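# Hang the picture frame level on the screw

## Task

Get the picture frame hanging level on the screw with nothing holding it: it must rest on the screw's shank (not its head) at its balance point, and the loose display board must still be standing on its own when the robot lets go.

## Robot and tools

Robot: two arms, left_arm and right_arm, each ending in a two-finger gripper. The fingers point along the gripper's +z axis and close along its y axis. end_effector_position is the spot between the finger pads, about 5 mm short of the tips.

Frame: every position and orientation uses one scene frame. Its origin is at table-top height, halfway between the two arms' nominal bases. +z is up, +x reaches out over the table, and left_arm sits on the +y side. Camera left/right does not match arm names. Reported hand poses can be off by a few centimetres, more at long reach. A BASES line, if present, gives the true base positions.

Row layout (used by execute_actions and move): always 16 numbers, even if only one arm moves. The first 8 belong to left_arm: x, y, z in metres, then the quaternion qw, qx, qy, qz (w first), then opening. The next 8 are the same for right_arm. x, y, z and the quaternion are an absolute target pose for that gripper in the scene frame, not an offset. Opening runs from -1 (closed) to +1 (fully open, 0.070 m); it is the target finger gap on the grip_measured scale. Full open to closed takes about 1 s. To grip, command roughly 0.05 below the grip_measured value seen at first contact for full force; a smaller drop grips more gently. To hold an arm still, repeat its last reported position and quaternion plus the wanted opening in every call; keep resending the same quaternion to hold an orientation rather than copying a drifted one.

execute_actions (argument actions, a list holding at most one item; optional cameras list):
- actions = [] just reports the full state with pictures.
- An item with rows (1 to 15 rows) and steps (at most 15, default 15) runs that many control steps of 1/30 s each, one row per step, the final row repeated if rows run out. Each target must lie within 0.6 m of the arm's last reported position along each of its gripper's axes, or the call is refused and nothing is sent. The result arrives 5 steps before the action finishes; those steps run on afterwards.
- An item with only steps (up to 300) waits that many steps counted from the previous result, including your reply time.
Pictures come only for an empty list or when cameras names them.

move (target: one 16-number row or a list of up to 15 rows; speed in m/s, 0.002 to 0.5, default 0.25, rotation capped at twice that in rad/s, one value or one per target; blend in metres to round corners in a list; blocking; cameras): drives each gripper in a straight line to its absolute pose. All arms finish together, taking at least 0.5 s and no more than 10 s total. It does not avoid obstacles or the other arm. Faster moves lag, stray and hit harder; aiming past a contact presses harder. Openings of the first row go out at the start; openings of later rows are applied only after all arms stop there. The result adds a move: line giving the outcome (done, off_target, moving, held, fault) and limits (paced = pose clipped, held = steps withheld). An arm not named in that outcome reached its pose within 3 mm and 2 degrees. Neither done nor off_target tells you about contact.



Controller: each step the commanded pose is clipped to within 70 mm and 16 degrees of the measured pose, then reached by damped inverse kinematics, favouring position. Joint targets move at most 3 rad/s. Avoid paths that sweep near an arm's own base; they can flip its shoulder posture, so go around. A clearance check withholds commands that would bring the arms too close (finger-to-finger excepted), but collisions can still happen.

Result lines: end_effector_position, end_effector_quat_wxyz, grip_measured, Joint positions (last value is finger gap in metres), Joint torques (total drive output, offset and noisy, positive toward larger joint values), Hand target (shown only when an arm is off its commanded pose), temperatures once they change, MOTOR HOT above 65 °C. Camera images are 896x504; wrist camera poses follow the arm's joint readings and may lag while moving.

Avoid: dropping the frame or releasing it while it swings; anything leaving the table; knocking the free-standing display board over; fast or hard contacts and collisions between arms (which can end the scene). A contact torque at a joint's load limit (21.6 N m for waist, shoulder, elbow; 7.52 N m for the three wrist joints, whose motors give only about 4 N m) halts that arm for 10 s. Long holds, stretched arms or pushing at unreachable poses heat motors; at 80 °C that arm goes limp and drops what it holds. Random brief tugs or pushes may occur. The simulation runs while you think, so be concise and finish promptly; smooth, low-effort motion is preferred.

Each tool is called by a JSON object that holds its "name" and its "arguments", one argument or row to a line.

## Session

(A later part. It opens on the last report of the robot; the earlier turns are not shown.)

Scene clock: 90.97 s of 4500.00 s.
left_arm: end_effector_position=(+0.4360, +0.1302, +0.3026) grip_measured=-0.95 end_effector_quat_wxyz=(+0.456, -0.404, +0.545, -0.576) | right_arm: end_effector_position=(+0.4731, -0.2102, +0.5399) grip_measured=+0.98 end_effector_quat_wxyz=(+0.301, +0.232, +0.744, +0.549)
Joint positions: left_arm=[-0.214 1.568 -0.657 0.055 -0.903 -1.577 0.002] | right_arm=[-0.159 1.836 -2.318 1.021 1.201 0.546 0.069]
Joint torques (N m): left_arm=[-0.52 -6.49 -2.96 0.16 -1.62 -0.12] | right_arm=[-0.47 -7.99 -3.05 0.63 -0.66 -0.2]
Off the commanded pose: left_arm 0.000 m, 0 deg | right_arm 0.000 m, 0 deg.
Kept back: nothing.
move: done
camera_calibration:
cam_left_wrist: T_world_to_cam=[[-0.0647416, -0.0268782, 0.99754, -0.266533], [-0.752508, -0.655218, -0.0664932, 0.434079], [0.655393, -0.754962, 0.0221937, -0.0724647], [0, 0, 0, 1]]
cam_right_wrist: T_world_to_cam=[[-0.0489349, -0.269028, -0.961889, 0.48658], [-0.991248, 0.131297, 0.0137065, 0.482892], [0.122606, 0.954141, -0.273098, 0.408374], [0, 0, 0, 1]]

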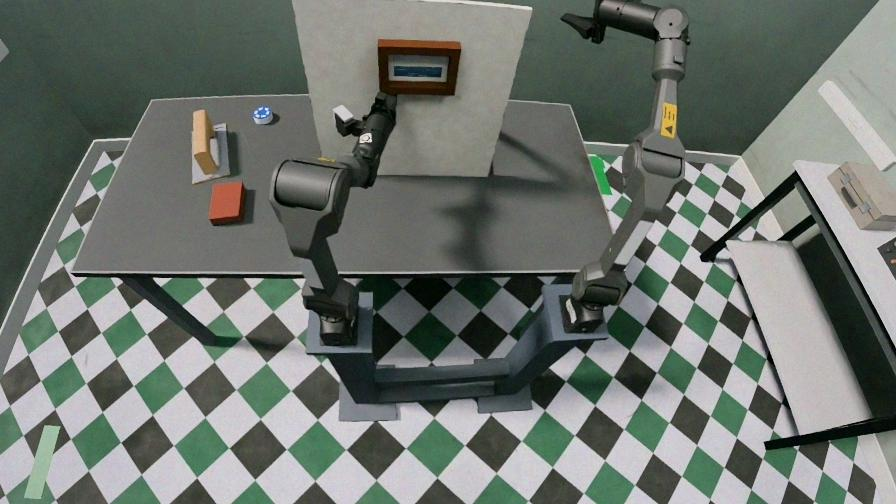

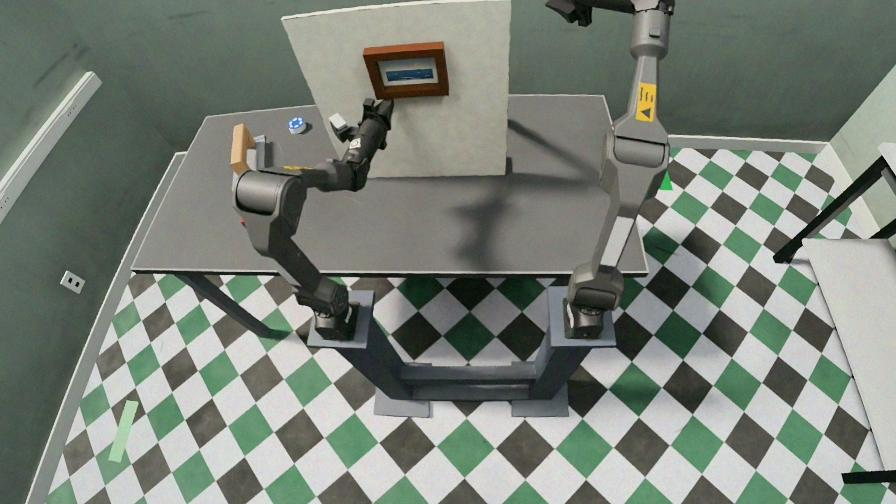

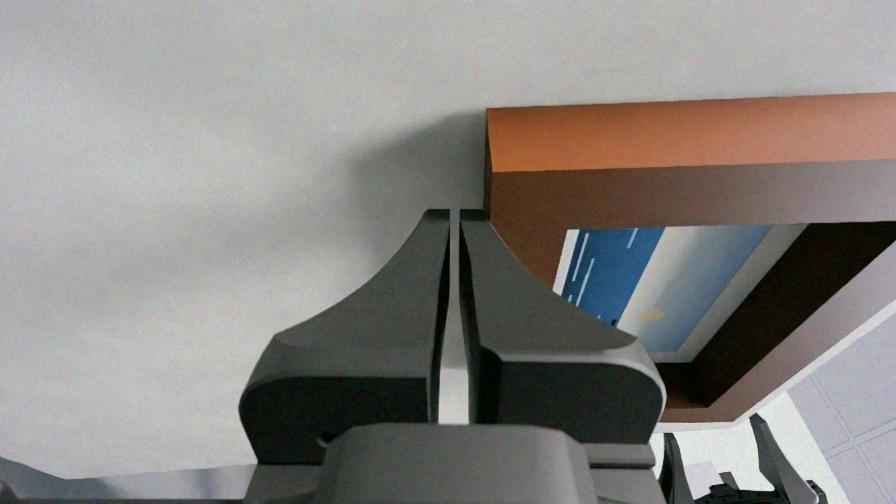

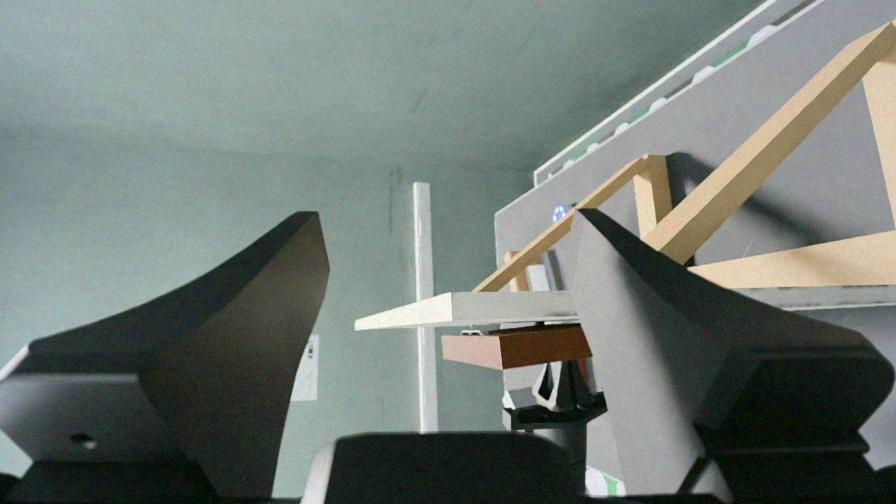

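{"name": "move", "arguments": {
  "target": [
    [0.436,0.130,0.311,0.4563,-0.4037,0.5448,-0.5762,-0.95,0.473,-0.21,0.540,0.3009,0.2316,0.7442,0.5494,1.0]
  ],
  "speed": [0.015],
  "cameras": ["all"]
}}

{"name": "zoom_image", "arguments": {
  "camera": "cam_head_left",
  "region": [365, 25, 465, 105]
}}

{"name": "zoom_image", "arguments": {
  "camera": "cam_right_wrist",
  "region": [430, 310, 630, 430]
}}

Scene clock: 92.00 s of 4500.00 s.
left_arm: end_effector_position=(+0.4361, +0.1301, +0.3116) grip_measured=-0.95 end_effector_quat_wxyz=(+0.457, -0.403, +0.544, -0.576) | right_arm: end_effector_position=(+0.4731, -0.2102, +0.5399) grip_measured=+0.98 end_effector_quat_wxyz=(+0.301, +0.232, +0.744, +0.549)
Joint positions: left_arm=[-0.214 1.545 -0.675 0.057 -0.866 -1.578 0.002] | right_arm=[-0.159 1.836 -2.318 1.021 1.201 0.546 0.069]
Joint torques (N m): left_arm=[-1.14 -6.54 -3.34 0.12 -1.7 -0.1] | right_arm=[-0.43 -7.98 -3.09 0.63 -0.66 -0.19]
Off the commanded pose: left_arm 0.001 m, 0 deg | right_arm 0.000 m, 0 deg.
Kept back: nothing.
move: done
camera_calibration:
cam_left_wrist: T_world_to_cam=[[-0.0678667, -0.0271455, 0.997325, -0.274136], [-0.75233, -0.65516, -0.0690275, 0.435437], [0.655282, -0.755002, 0.0240412, -0.0733021], [0, 0, 0, 1]]
cam_right_wrist: T_world_to_cam=[[-0.0489349, -0.269028, -0.961889, 0.48658], [-0.991248, 0.131297, 0.0137065, 0.482892], [0.122606, 0.954141, -0.273098, 0.408374], [0, 0, 0, 1]]

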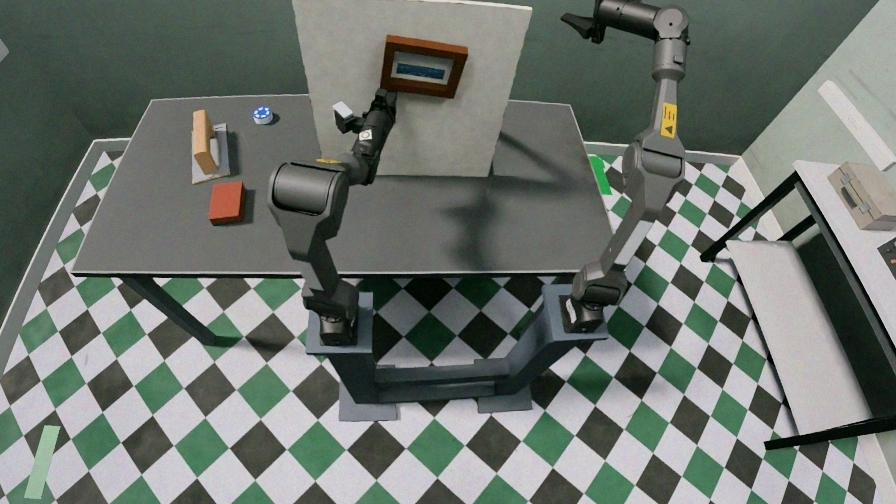

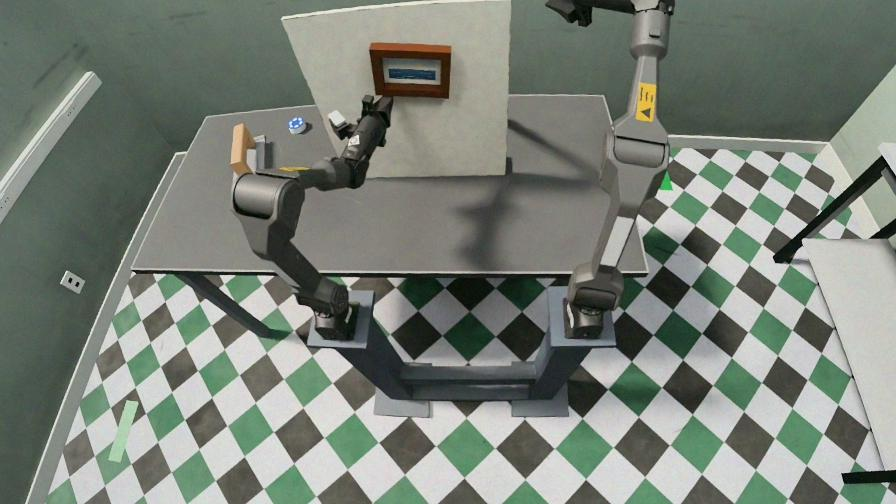

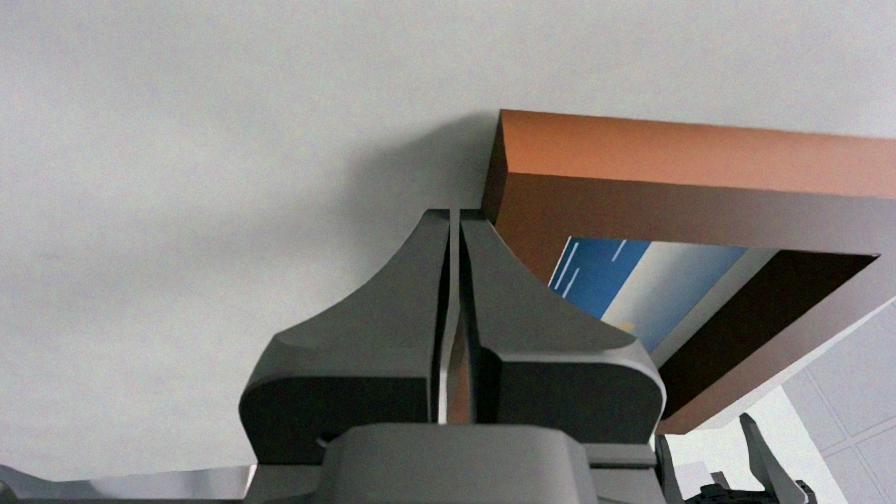

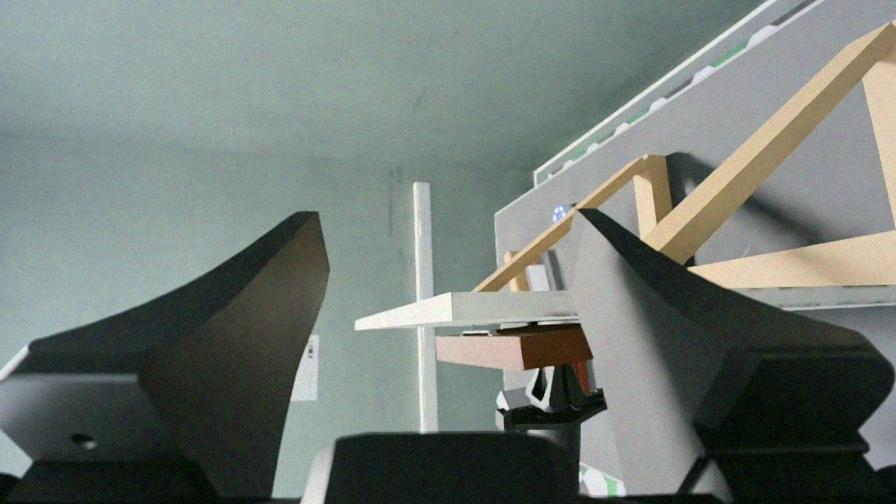

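Scaled by 5.040 from the camera's 896x504 image, which has a finer 1280x720 frame.

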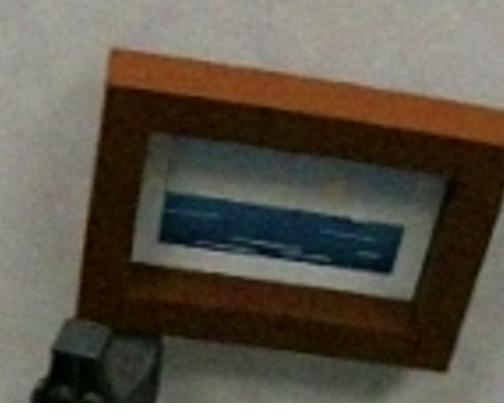

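Scaled by 2.520 from the camera's 896x504 image, which has a finer 1280x720 frame.

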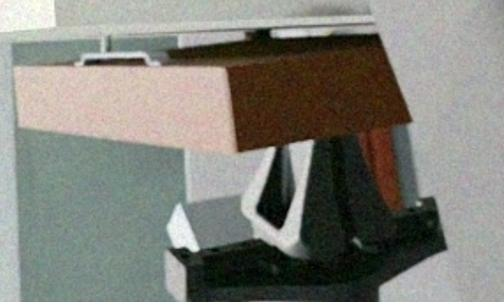

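{"name": "move", "arguments": {
  "target": [
    [0.436,0.130,0.300,0.4563,-0.4037,0.5448,-0.5762,-0.95,0.473,-0.21,0.540,0.3009,0.2316,0.7442,0.5494,1.0],
    [0.436,0.130,0.285,0.4563,-0.4037,0.5448,-0.5762,-0.95,0.473,-0.215,0.432,0.2657,0.2712,0.6605,0.6476,1.0]
  ],
  "speed": [0.015,0.15],
  "cameras": ["all"]
}}

{"name": "zoom_image", "arguments": {
  "camera": "cam_head_left",
  "region": [370, 30, 470, 80]
}}

{"name": "zoom_image", "arguments": {
  "camera": "cam_head_right",
  "region": [355, 30, 455, 80]
}}

{"name": "zoom_image", "arguments": {
  "camera": "cam_right_wrist",
  "region": [420, 310, 480, 350]
}}

{"name": "zoom_image", "arguments": {
  "camera": "cam_right_wrist",
  "region": [420, 300, 620, 400]
}}

Scene clock: 96.10 s of 4500.00 s.
left_arm: end_effector_position=(+0.4360, +0.1300, +0.2850) grip_measured=-0.95 end_effector_quat_wxyz=(+0.456, -0.404, +0.545, -0.576) | right_arm: end_effector_position=(+0.4729, -0.2151, +0.4322) grip_measured=+0.98 end_effector_quat_wxyz=(+0.266, +0.271, +0.660, +0.648)
Joint positions: left_arm=[-0.214 1.622 -0.626 0.052 -0.991 -1.571 0.002] | right_arm=[-0.198 1.652 -1.424 1.636 1.016 -0.154 0.069]
Joint torques (N m): left_arm=[-0.51 -5.26 -2.01 -0.16 -1.31 0.1] | right_arm=[-0.04 -5.98 -4.76 0.75 0.2 0.16]
Off the commanded pose: left_arm 0.000 m, 0 deg | right_arm 0.000 m, 0 deg.
Kept back: nothing.
move: done
camera_calibration:
cam_left_wrist: T_world_to_cam=[[-0.066449, -0.0267693, 0.997431, -0.248251], [-0.752777, -0.654783, -0.0677233, 0.433254], [0.654913, -0.755343, 0.0233583, -0.0722824], [0, 0, 0, 1]]
cam_right_wrist: T_world_to_cam=[[-0.0478621, 0.00648052, -0.998833, 0.456352], [-0.991224, 0.123055, 0.0482959, 0.468045], [0.123225, 0.992379, 0.000533963, 0.27333], [0, 0, 0, 1]]

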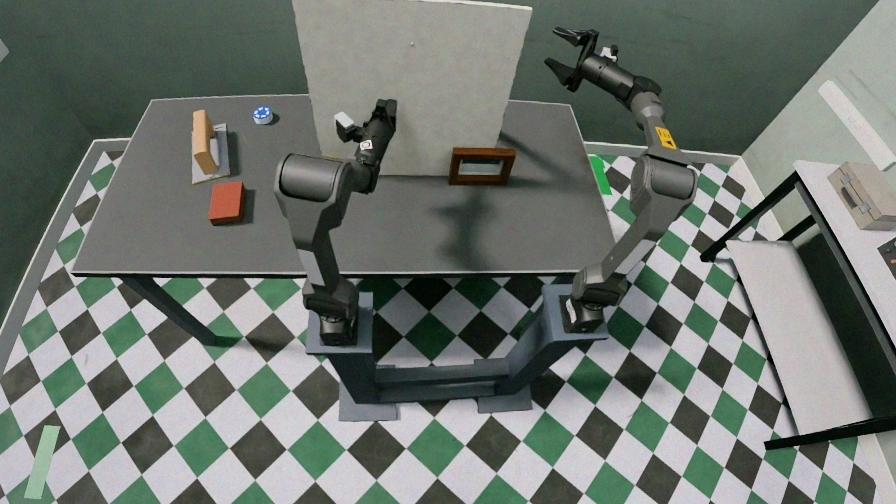

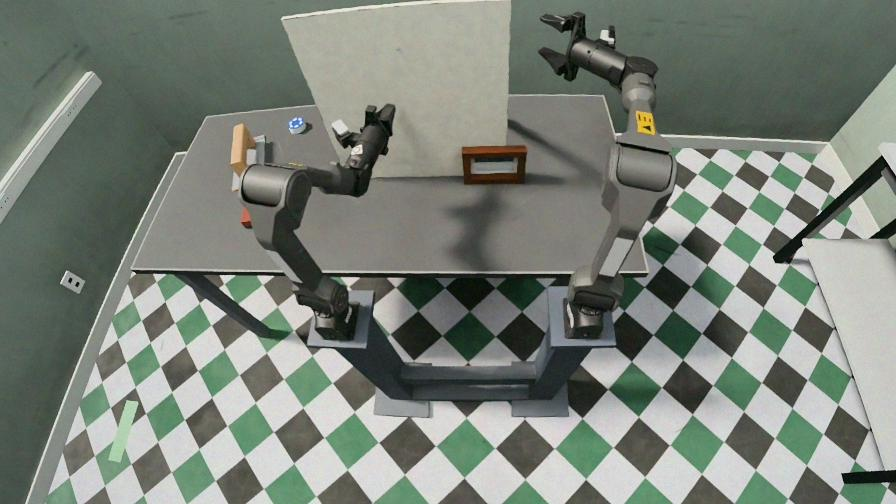

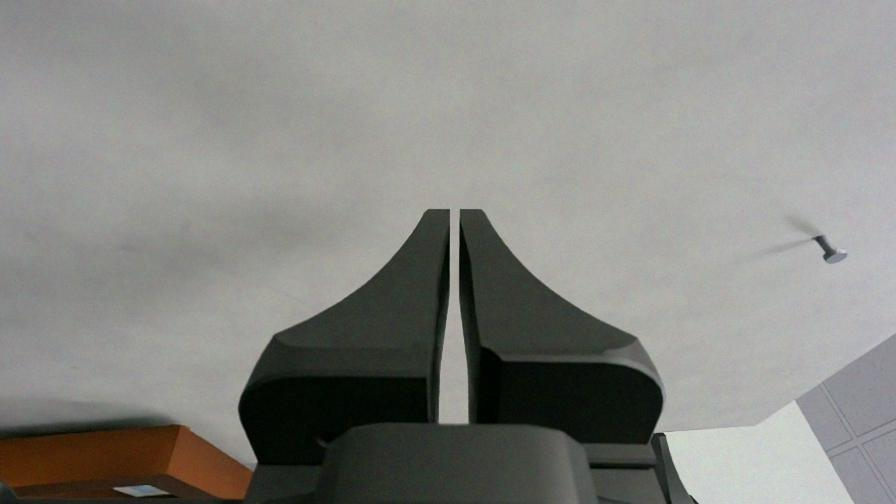

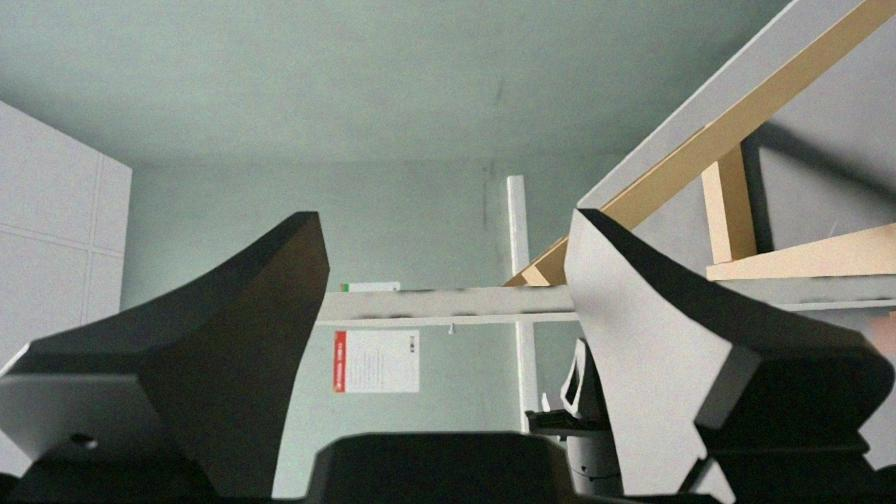

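Scaled by 5.040 from the camera's 896x504 image, which has a finer 1280x720 frame.

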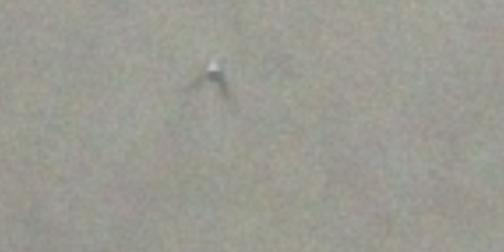

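Scaled by 5.040 from the camera's 896x504 image, which has a finer 1280x720 frame.

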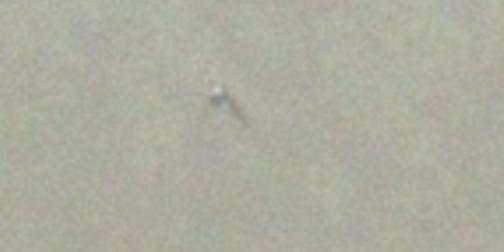

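Scaled by 8.400 from the camera's 896x504 image, which has a finer 1280x720 frame.

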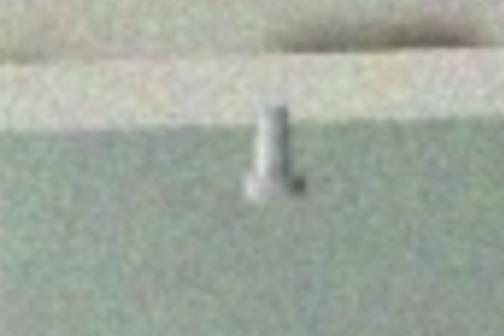

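Scaled by 2.520 from the camera's 896x504 image, which has a finer 1280x720 frame.

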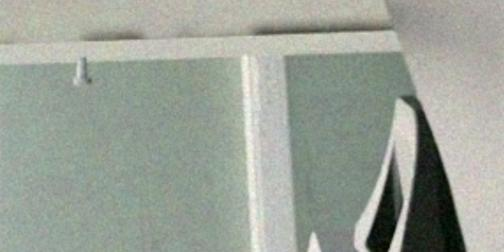

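{"name": "zoom_image", "arguments": {
  "camera": "cam_head_left",
  "region": [430, 130, 530, 200]
}}

{"name": "zoom_image", "arguments": {
  "camera": "cam_head_right",
  "region": [440, 130, 540, 200]
}}

{"name": "zoom_image", "arguments": {
  "camera": "cam_left_wrist",
  "region": [0, 340, 300, 504]
}}

{"name": "zoom_image", "arguments": {
  "camera": "cam_left_wrist",
  "region": [770, 200, 870, 280]
}}

Scaled by 5.040 from the camera's 896x504 image, which has a finer 1280x720 frame.

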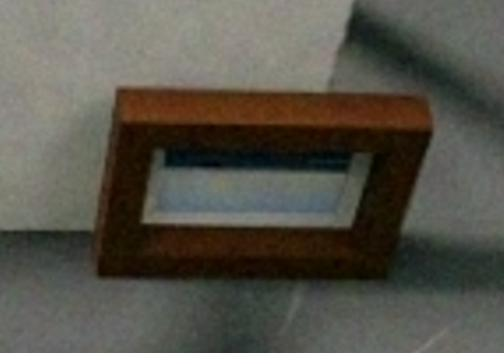

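Scaled by 5.040 from the camera's 896x504 image, which has a finer 1280x720 frame.

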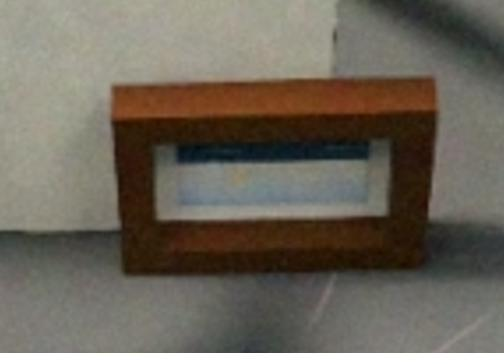

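Scaled by 1.680 from the camera's 896x504 image, which has a finer 1280x720 frame.

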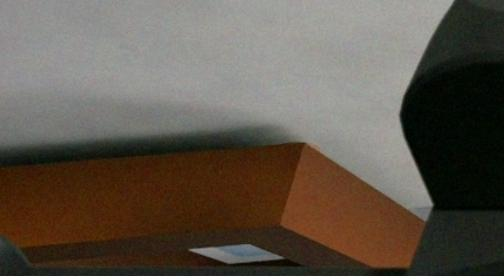

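Scaled by 5.040 from the camera's 896x504 image, which has a finer 1280x720 frame.

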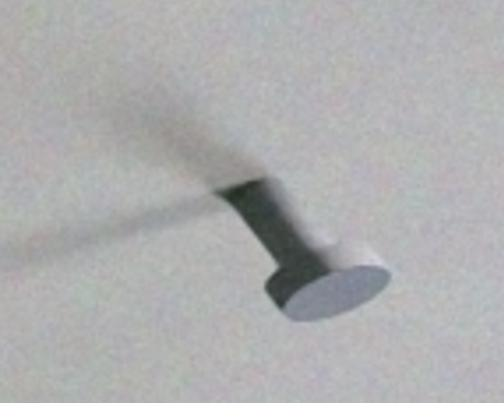

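{"name": "move", "arguments": {
  "target": [
    [0.37,0.150,0.31,0.4563,-0.4037,0.5448,-0.5762,-0.95,0.40,-0.26,0.42,0.2657,0.2712,0.6605,0.6476,1.0],
    [0.33,0.170,0.32,0.4563,-0.4037,0.5448,-0.5762,0.0,0.345,-0.20,0.33,0.7071,0,0.7071,0,1.0],
    [0.33,0.170,0.32,0.4563,-0.4037,0.5448,-0.5762,0.0,0.345,-0.14,0.27,0.7071,0,0.7071,0,1.0]
  ],
  "speed": [0.15,0.3,0.15],
  "blend": [0.03,0.03,0],
  "cameras": ["all"]
}}

Scene clock: 113.37 s of 4500.00 s.
left_arm: end_effector_position=(+0.3301, +0.1700, +0.3203) grip_measured=+0.00 end_effector_quat_wxyz=(+0.457, -0.403, +0.545, -0.576) | right_arm: end_effector_position=(+0.3449, -0.1397, +0.2697) grip_measured=+0.98 end_effector_quat_wxyz=(+0.707, -0.001, +0.707, +0.000)
Joint positions: left_arm=[-0.073 1.085 -0.335 0.268 -0.764 -1.749 0.035] | right_arm=[1 1.534 -0.531 1.077 -1.221 -0.567 0.069]
Joint torques (N m): left_arm=[-0.49 -1.81 -2.81 -0.26 -1.43 0.07] | right_arm=[-0.48 -5.06 -3.6 -0.56 -0.65 -0.12]
Off the commanded pose: left_arm 0.000 m, 0 deg | right_arm 0.000 m, 0 deg.
Kept back: nothing.
move: done; blend cut to 0 m at target 2
camera_calibration:
cam_left_wrist: T_world_to_cam=[[-0.0673913, -0.0267161, 0.997369, -0.289163], [-0.752679, -0.654825, -0.0683983, 0.382266], [0.65493, -0.755308, 0.0240209, 0.0262637], [0, 0, 0, 1]]
cam_right_wrist: T_world_to_cam=[[-0.00888554, -0.999238, -0.0380026, -0.125582], [-0.610392, 0.0355223, -0.791303, 0.422596], [0.79205, 0.0161653, -0.610242, 0.0120073], [0, 0, 0, 1]]

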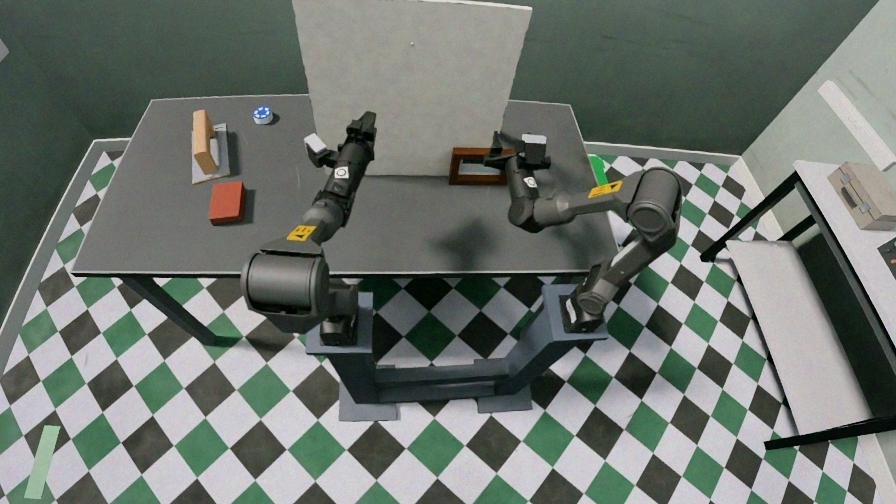

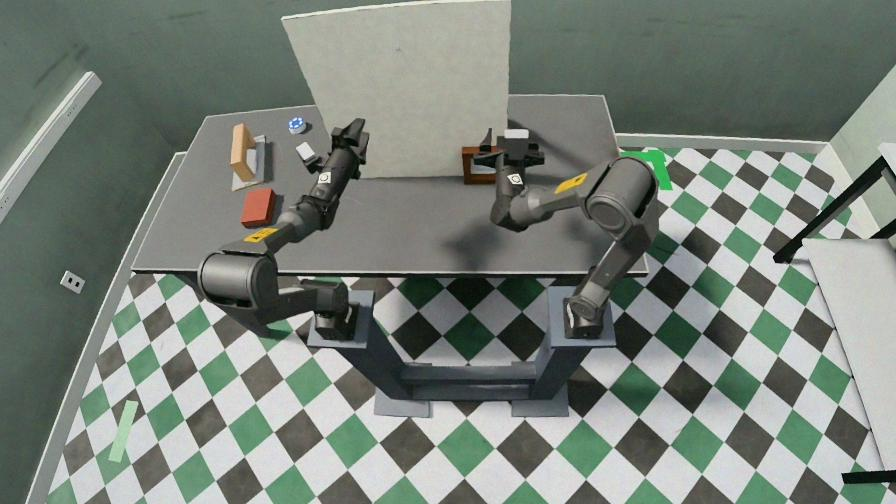

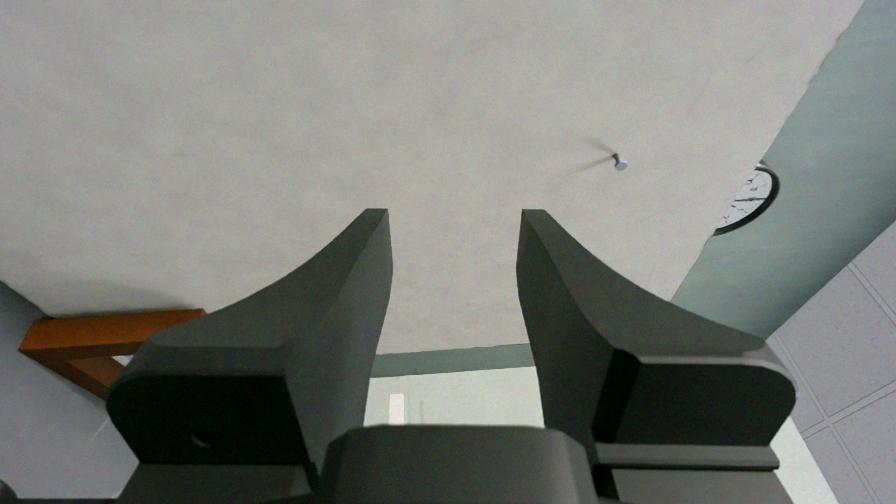

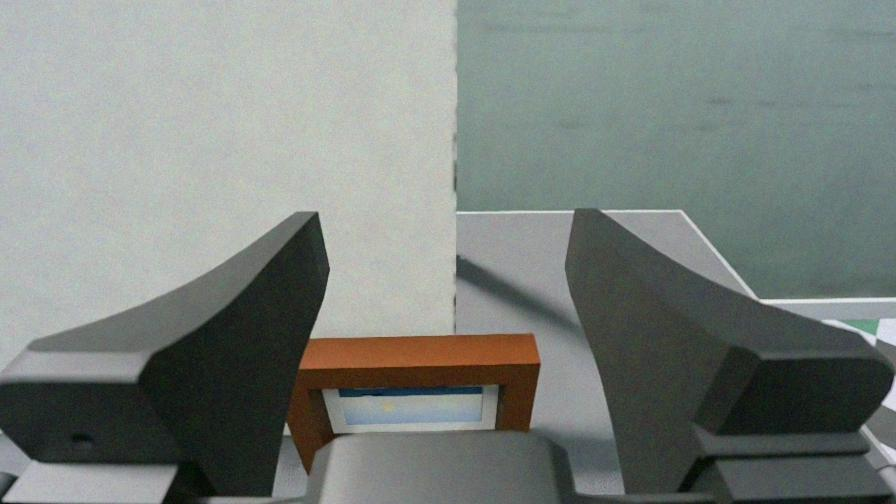

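{"name": "zoom_image", "arguments": {
  "camera": "cam_right_wrist",
  "region": [270, 320, 570, 480]
}}

Scaled by 1.680 from the camera's 896x504 image, which has a finer 1280x720 frame.

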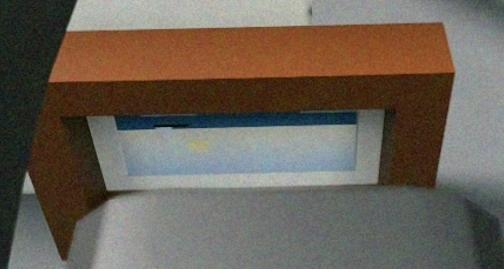

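{"name": "move", "arguments": {
  "target": [
    [0.33,0.170,0.32,0.4563,-0.4037,0.5448,-0.5762,0.0,0.34,-0.15,0.30,0.4959,-0.6123,0.4785,-0.3874,1.0]
  ],
  "speed": [0.3],
  "cameras": ["all"]
}}

Scene clock: 118.80 s of 4500.00 s.
left_arm: end_effector_position=(+0.3301, +0.1700, +0.3203) grip_measured=+0.00 end_effector_quat_wxyz=(+0.457, -0.403, +0.545, -0.576) | right_arm: end_effector_position=(+0.3400, -0.1503, +0.2991) grip_measured=+0.98 end_effector_quat_wxyz=(-0.533, +0.611, -0.455, +0.368)
Joint positions: left_arm=[-0.073 1.085 -0.335 0.268 -0.764 -1.749 0.035] | right_arm=[0.631 1.154 -0.524 0.662 -0.463 -2.098 0.069]
Joint torques (N m): left_arm=[-0.83 -1.7 -3.25 -0.23 -1.46 0.08] | right_arm=[0.01 -3.19 -4.73 -0.29 -0.67 0.16]
Hand target: left_arm +0.3300, +0.1700, +0.3200; +0.456, -0.404, +0.545, -0.576 | right_arm +0.3402, -0.1502, +0.2998; -0.533, +0.610, -0.455, +0.369
Off the commanded pose: left_arm 0.000 m, 0 deg | right_arm 0.001 m, 5 deg.
joint sent to its limit (right arm) — joint 6 (wrist roll), lower limit.
Kept back: nothing.
move: off_target (right_arm)
camera_calibration:
cam_left_wrist: T_world_to_cam=[[-0.0673913, -0.0267161, 0.997369, -0.289163], [-0.752679, -0.654825, -0.0683983, 0.382266], [0.65493, -0.755308, 0.0240209, 0.0262637], [0, 0, 0, 1]]
cam_right_wrist: T_world_to_cam=[[0.166104, -0.0226166, 0.985849, -0.354132], [-0.328188, -0.944013, 0.033639, -0.0466342], [0.929893, -0.329132, -0.164227, -0.19816], [0, 0, 0, 1]]

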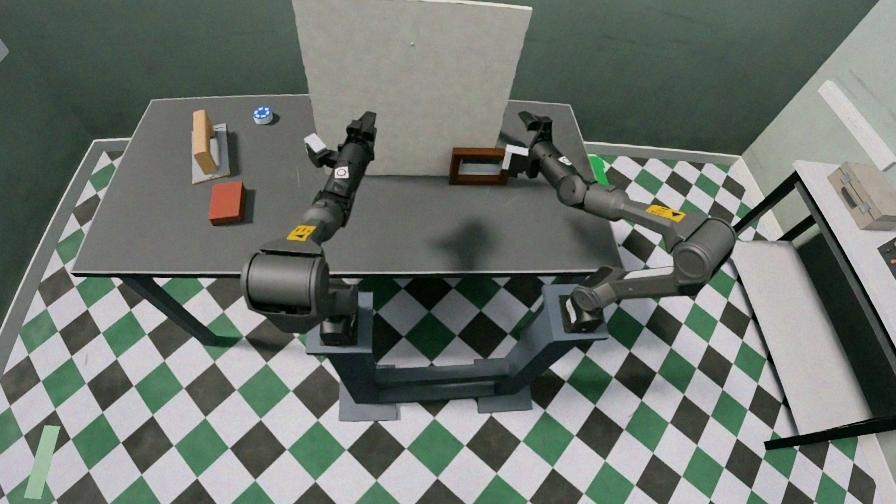

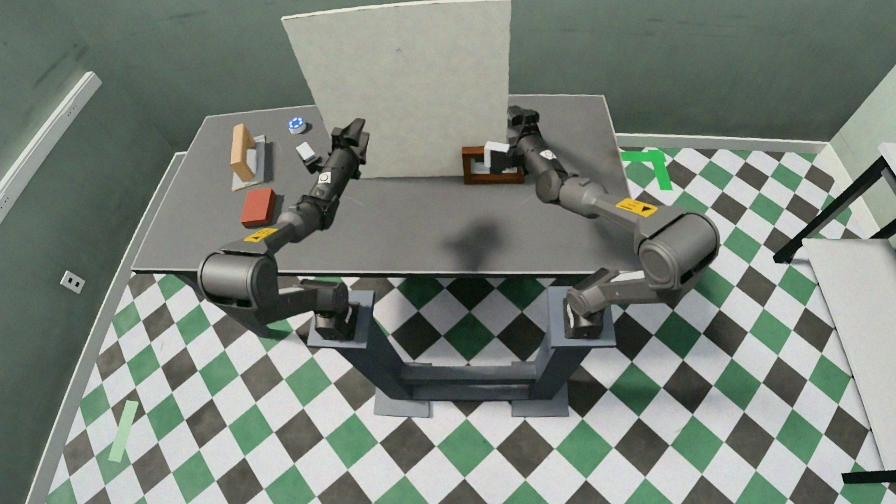

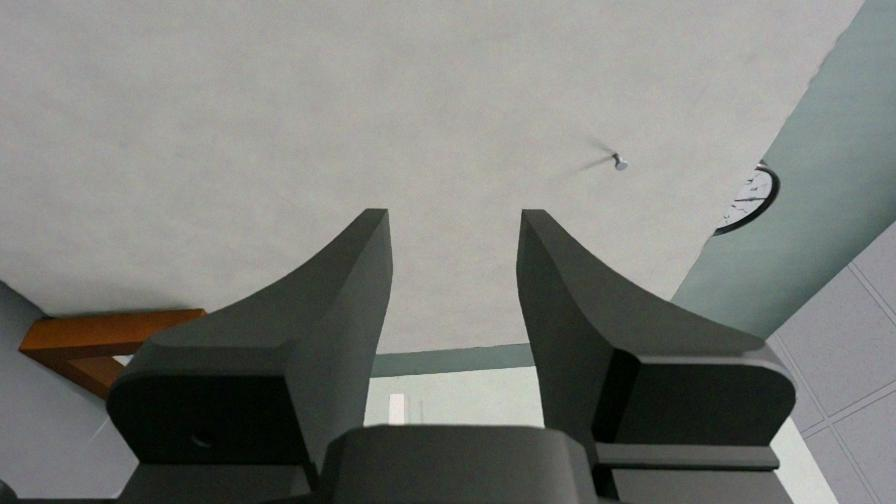

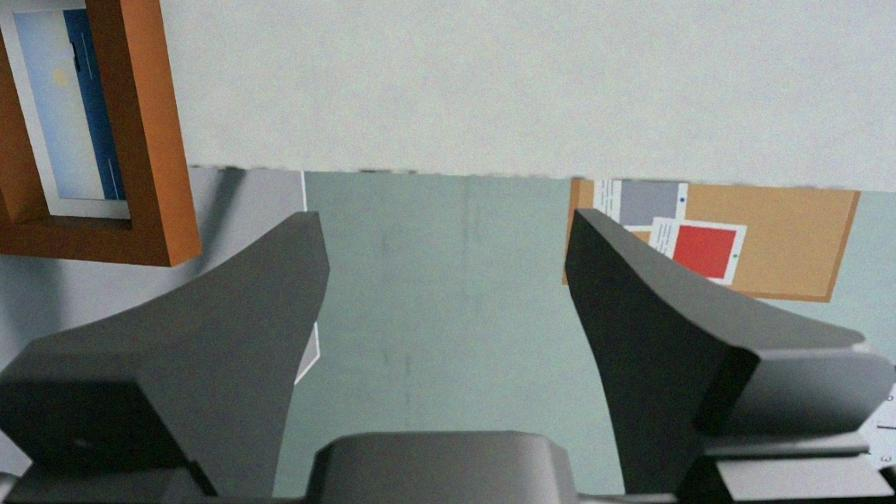

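{"name": "move", "arguments": {
  "target": [
    [0.33,0.170,0.32,0.4563,-0.4037,0.5448,-0.5762,0.0,0.38,-0.17,0.29,0.0,0.7071,-0.7071,0.0,1.0],
    [0.33,0.170,0.32,0.4563,-0.4037,0.5448,-0.5762,0.0,0.42,-0.168,0.20,0.0,0.7071,-0.7071,0.0,1.0]
  ],
  "speed": [0.3,0.15],
  "cameras": ["all"]
}}

Scene clock: 128.07 s of 4500.00 s.
left_arm: end_effector_position=(+0.3301, +0.1700, +0.3203) grip_measured=+0.00 end_effector_quat_wxyz=(+0.457, -0.403, +0.545, -0.576) | right_arm: end_effector_position=(+0.4197, -0.1679, +0.1991) grip_measured=+0.98 end_effector_quat_wxyz=(-0.101, +0.703, -0.703, +0.050)
Joint positions: left_arm=[-0.073 1.085 -0.335 0.268 -0.764 -1.749 0.035] | right_arm=[0.346 1.904 -1.688 0 1.216 -1.248 0.069]
Joint torques (N m): left_arm=[-0.7 -1.73 -3.31 -0.15 -1.47 0.09] | right_arm=[0.09 -8.98 -4.42 -0.13 0.08 -0.04]
Hand target: left_arm +0.3300, +0.1700, +0.3200; +0.456, -0.404, +0.545, -0.576 | right_arm +0.4198, -0.1681, +0.1996; -0.101, +0.703, -0.703, +0.051
Off the commanded pose: left_arm 0.000 m, 0 deg | right_arm 0.001 m, 13 deg.
joint sent to its limit (right arm) — joint 5 (wrist pitch), upper limit.
Kept back: nothing.
move: off_target (right_arm); limits=paced
camera_calibration:
cam_left_wrist: T_world_to_cam=[[-0.0673913, -0.0267161, 0.997369, -0.289163], [-0.752679, -0.654825, -0.0683983, 0.382266], [0.65493, -0.755308, 0.0240209, 0.0262637], [0, 0, 0, 1]]
cam_right_wrist: T_world_to_cam=[[0.974629, -0.0470078, 0.218836, -0.459849], [-0.159321, -0.832412, 0.530761, -0.184826], [0.157211, -0.55216, -0.818782, 0.122679], [0, 0, 0, 1]]

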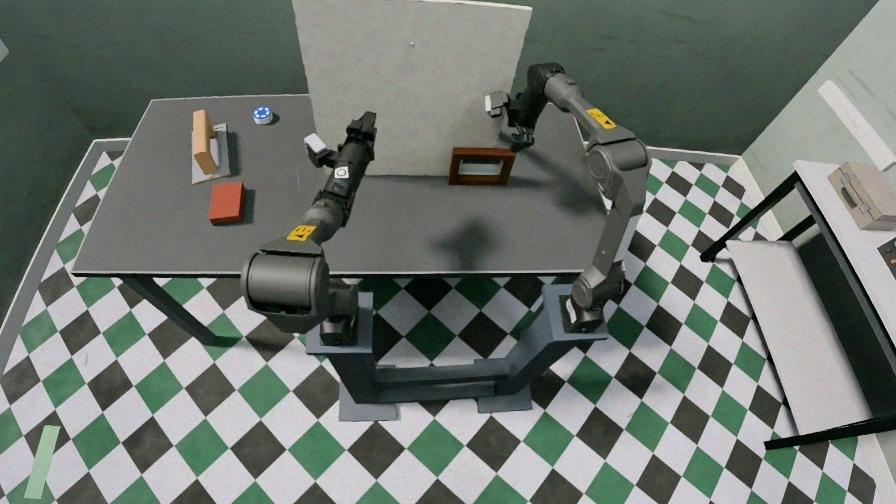

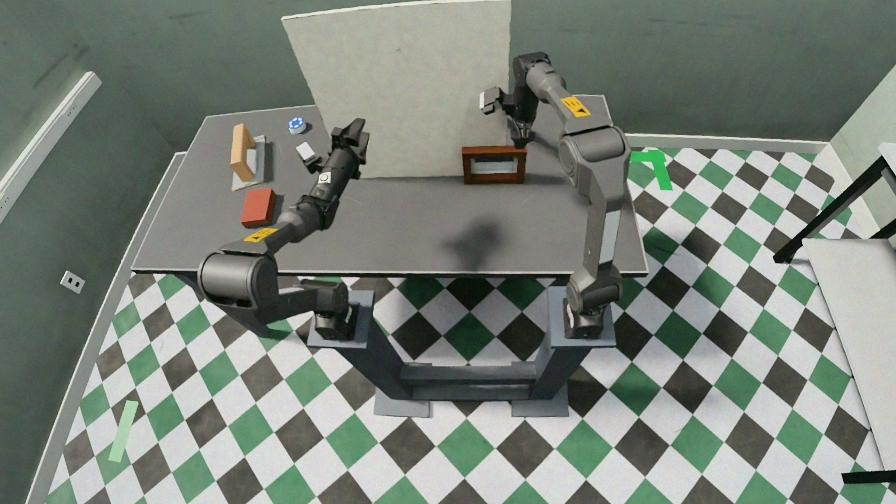

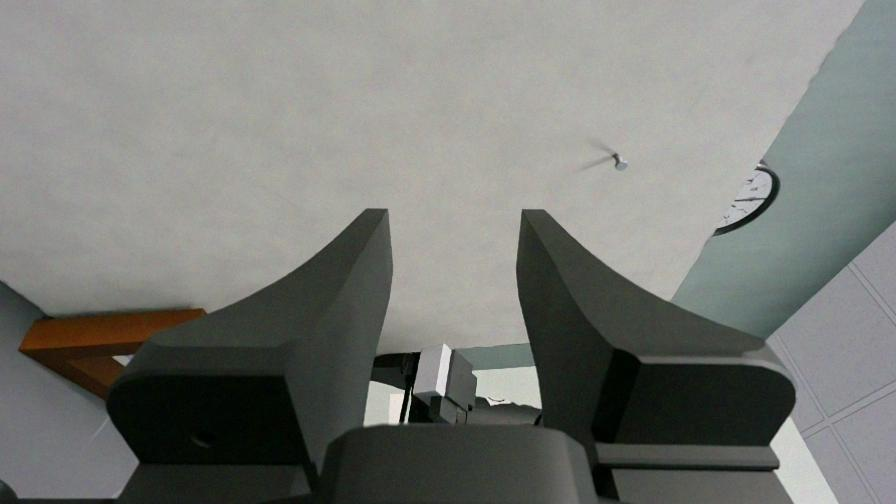

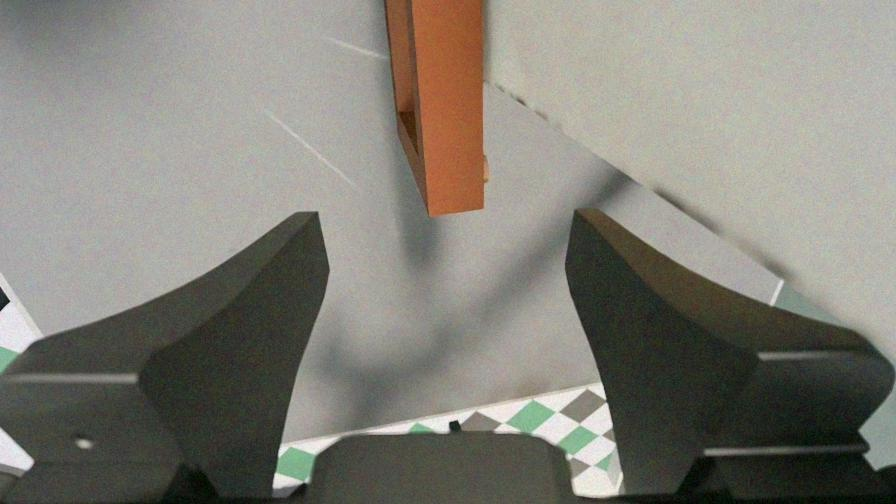

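{"name": "zoom_image", "arguments": {
  "camera": "cam_right_wrist",
  "region": [380, 0, 680, 240]
}}

Scaled by 1.680 from the camera's 896x504 image, which has a finer 1280x720 frame.

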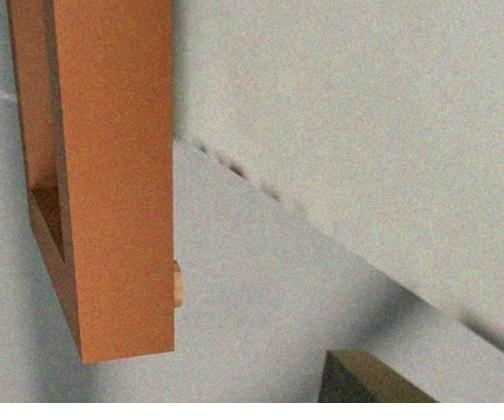

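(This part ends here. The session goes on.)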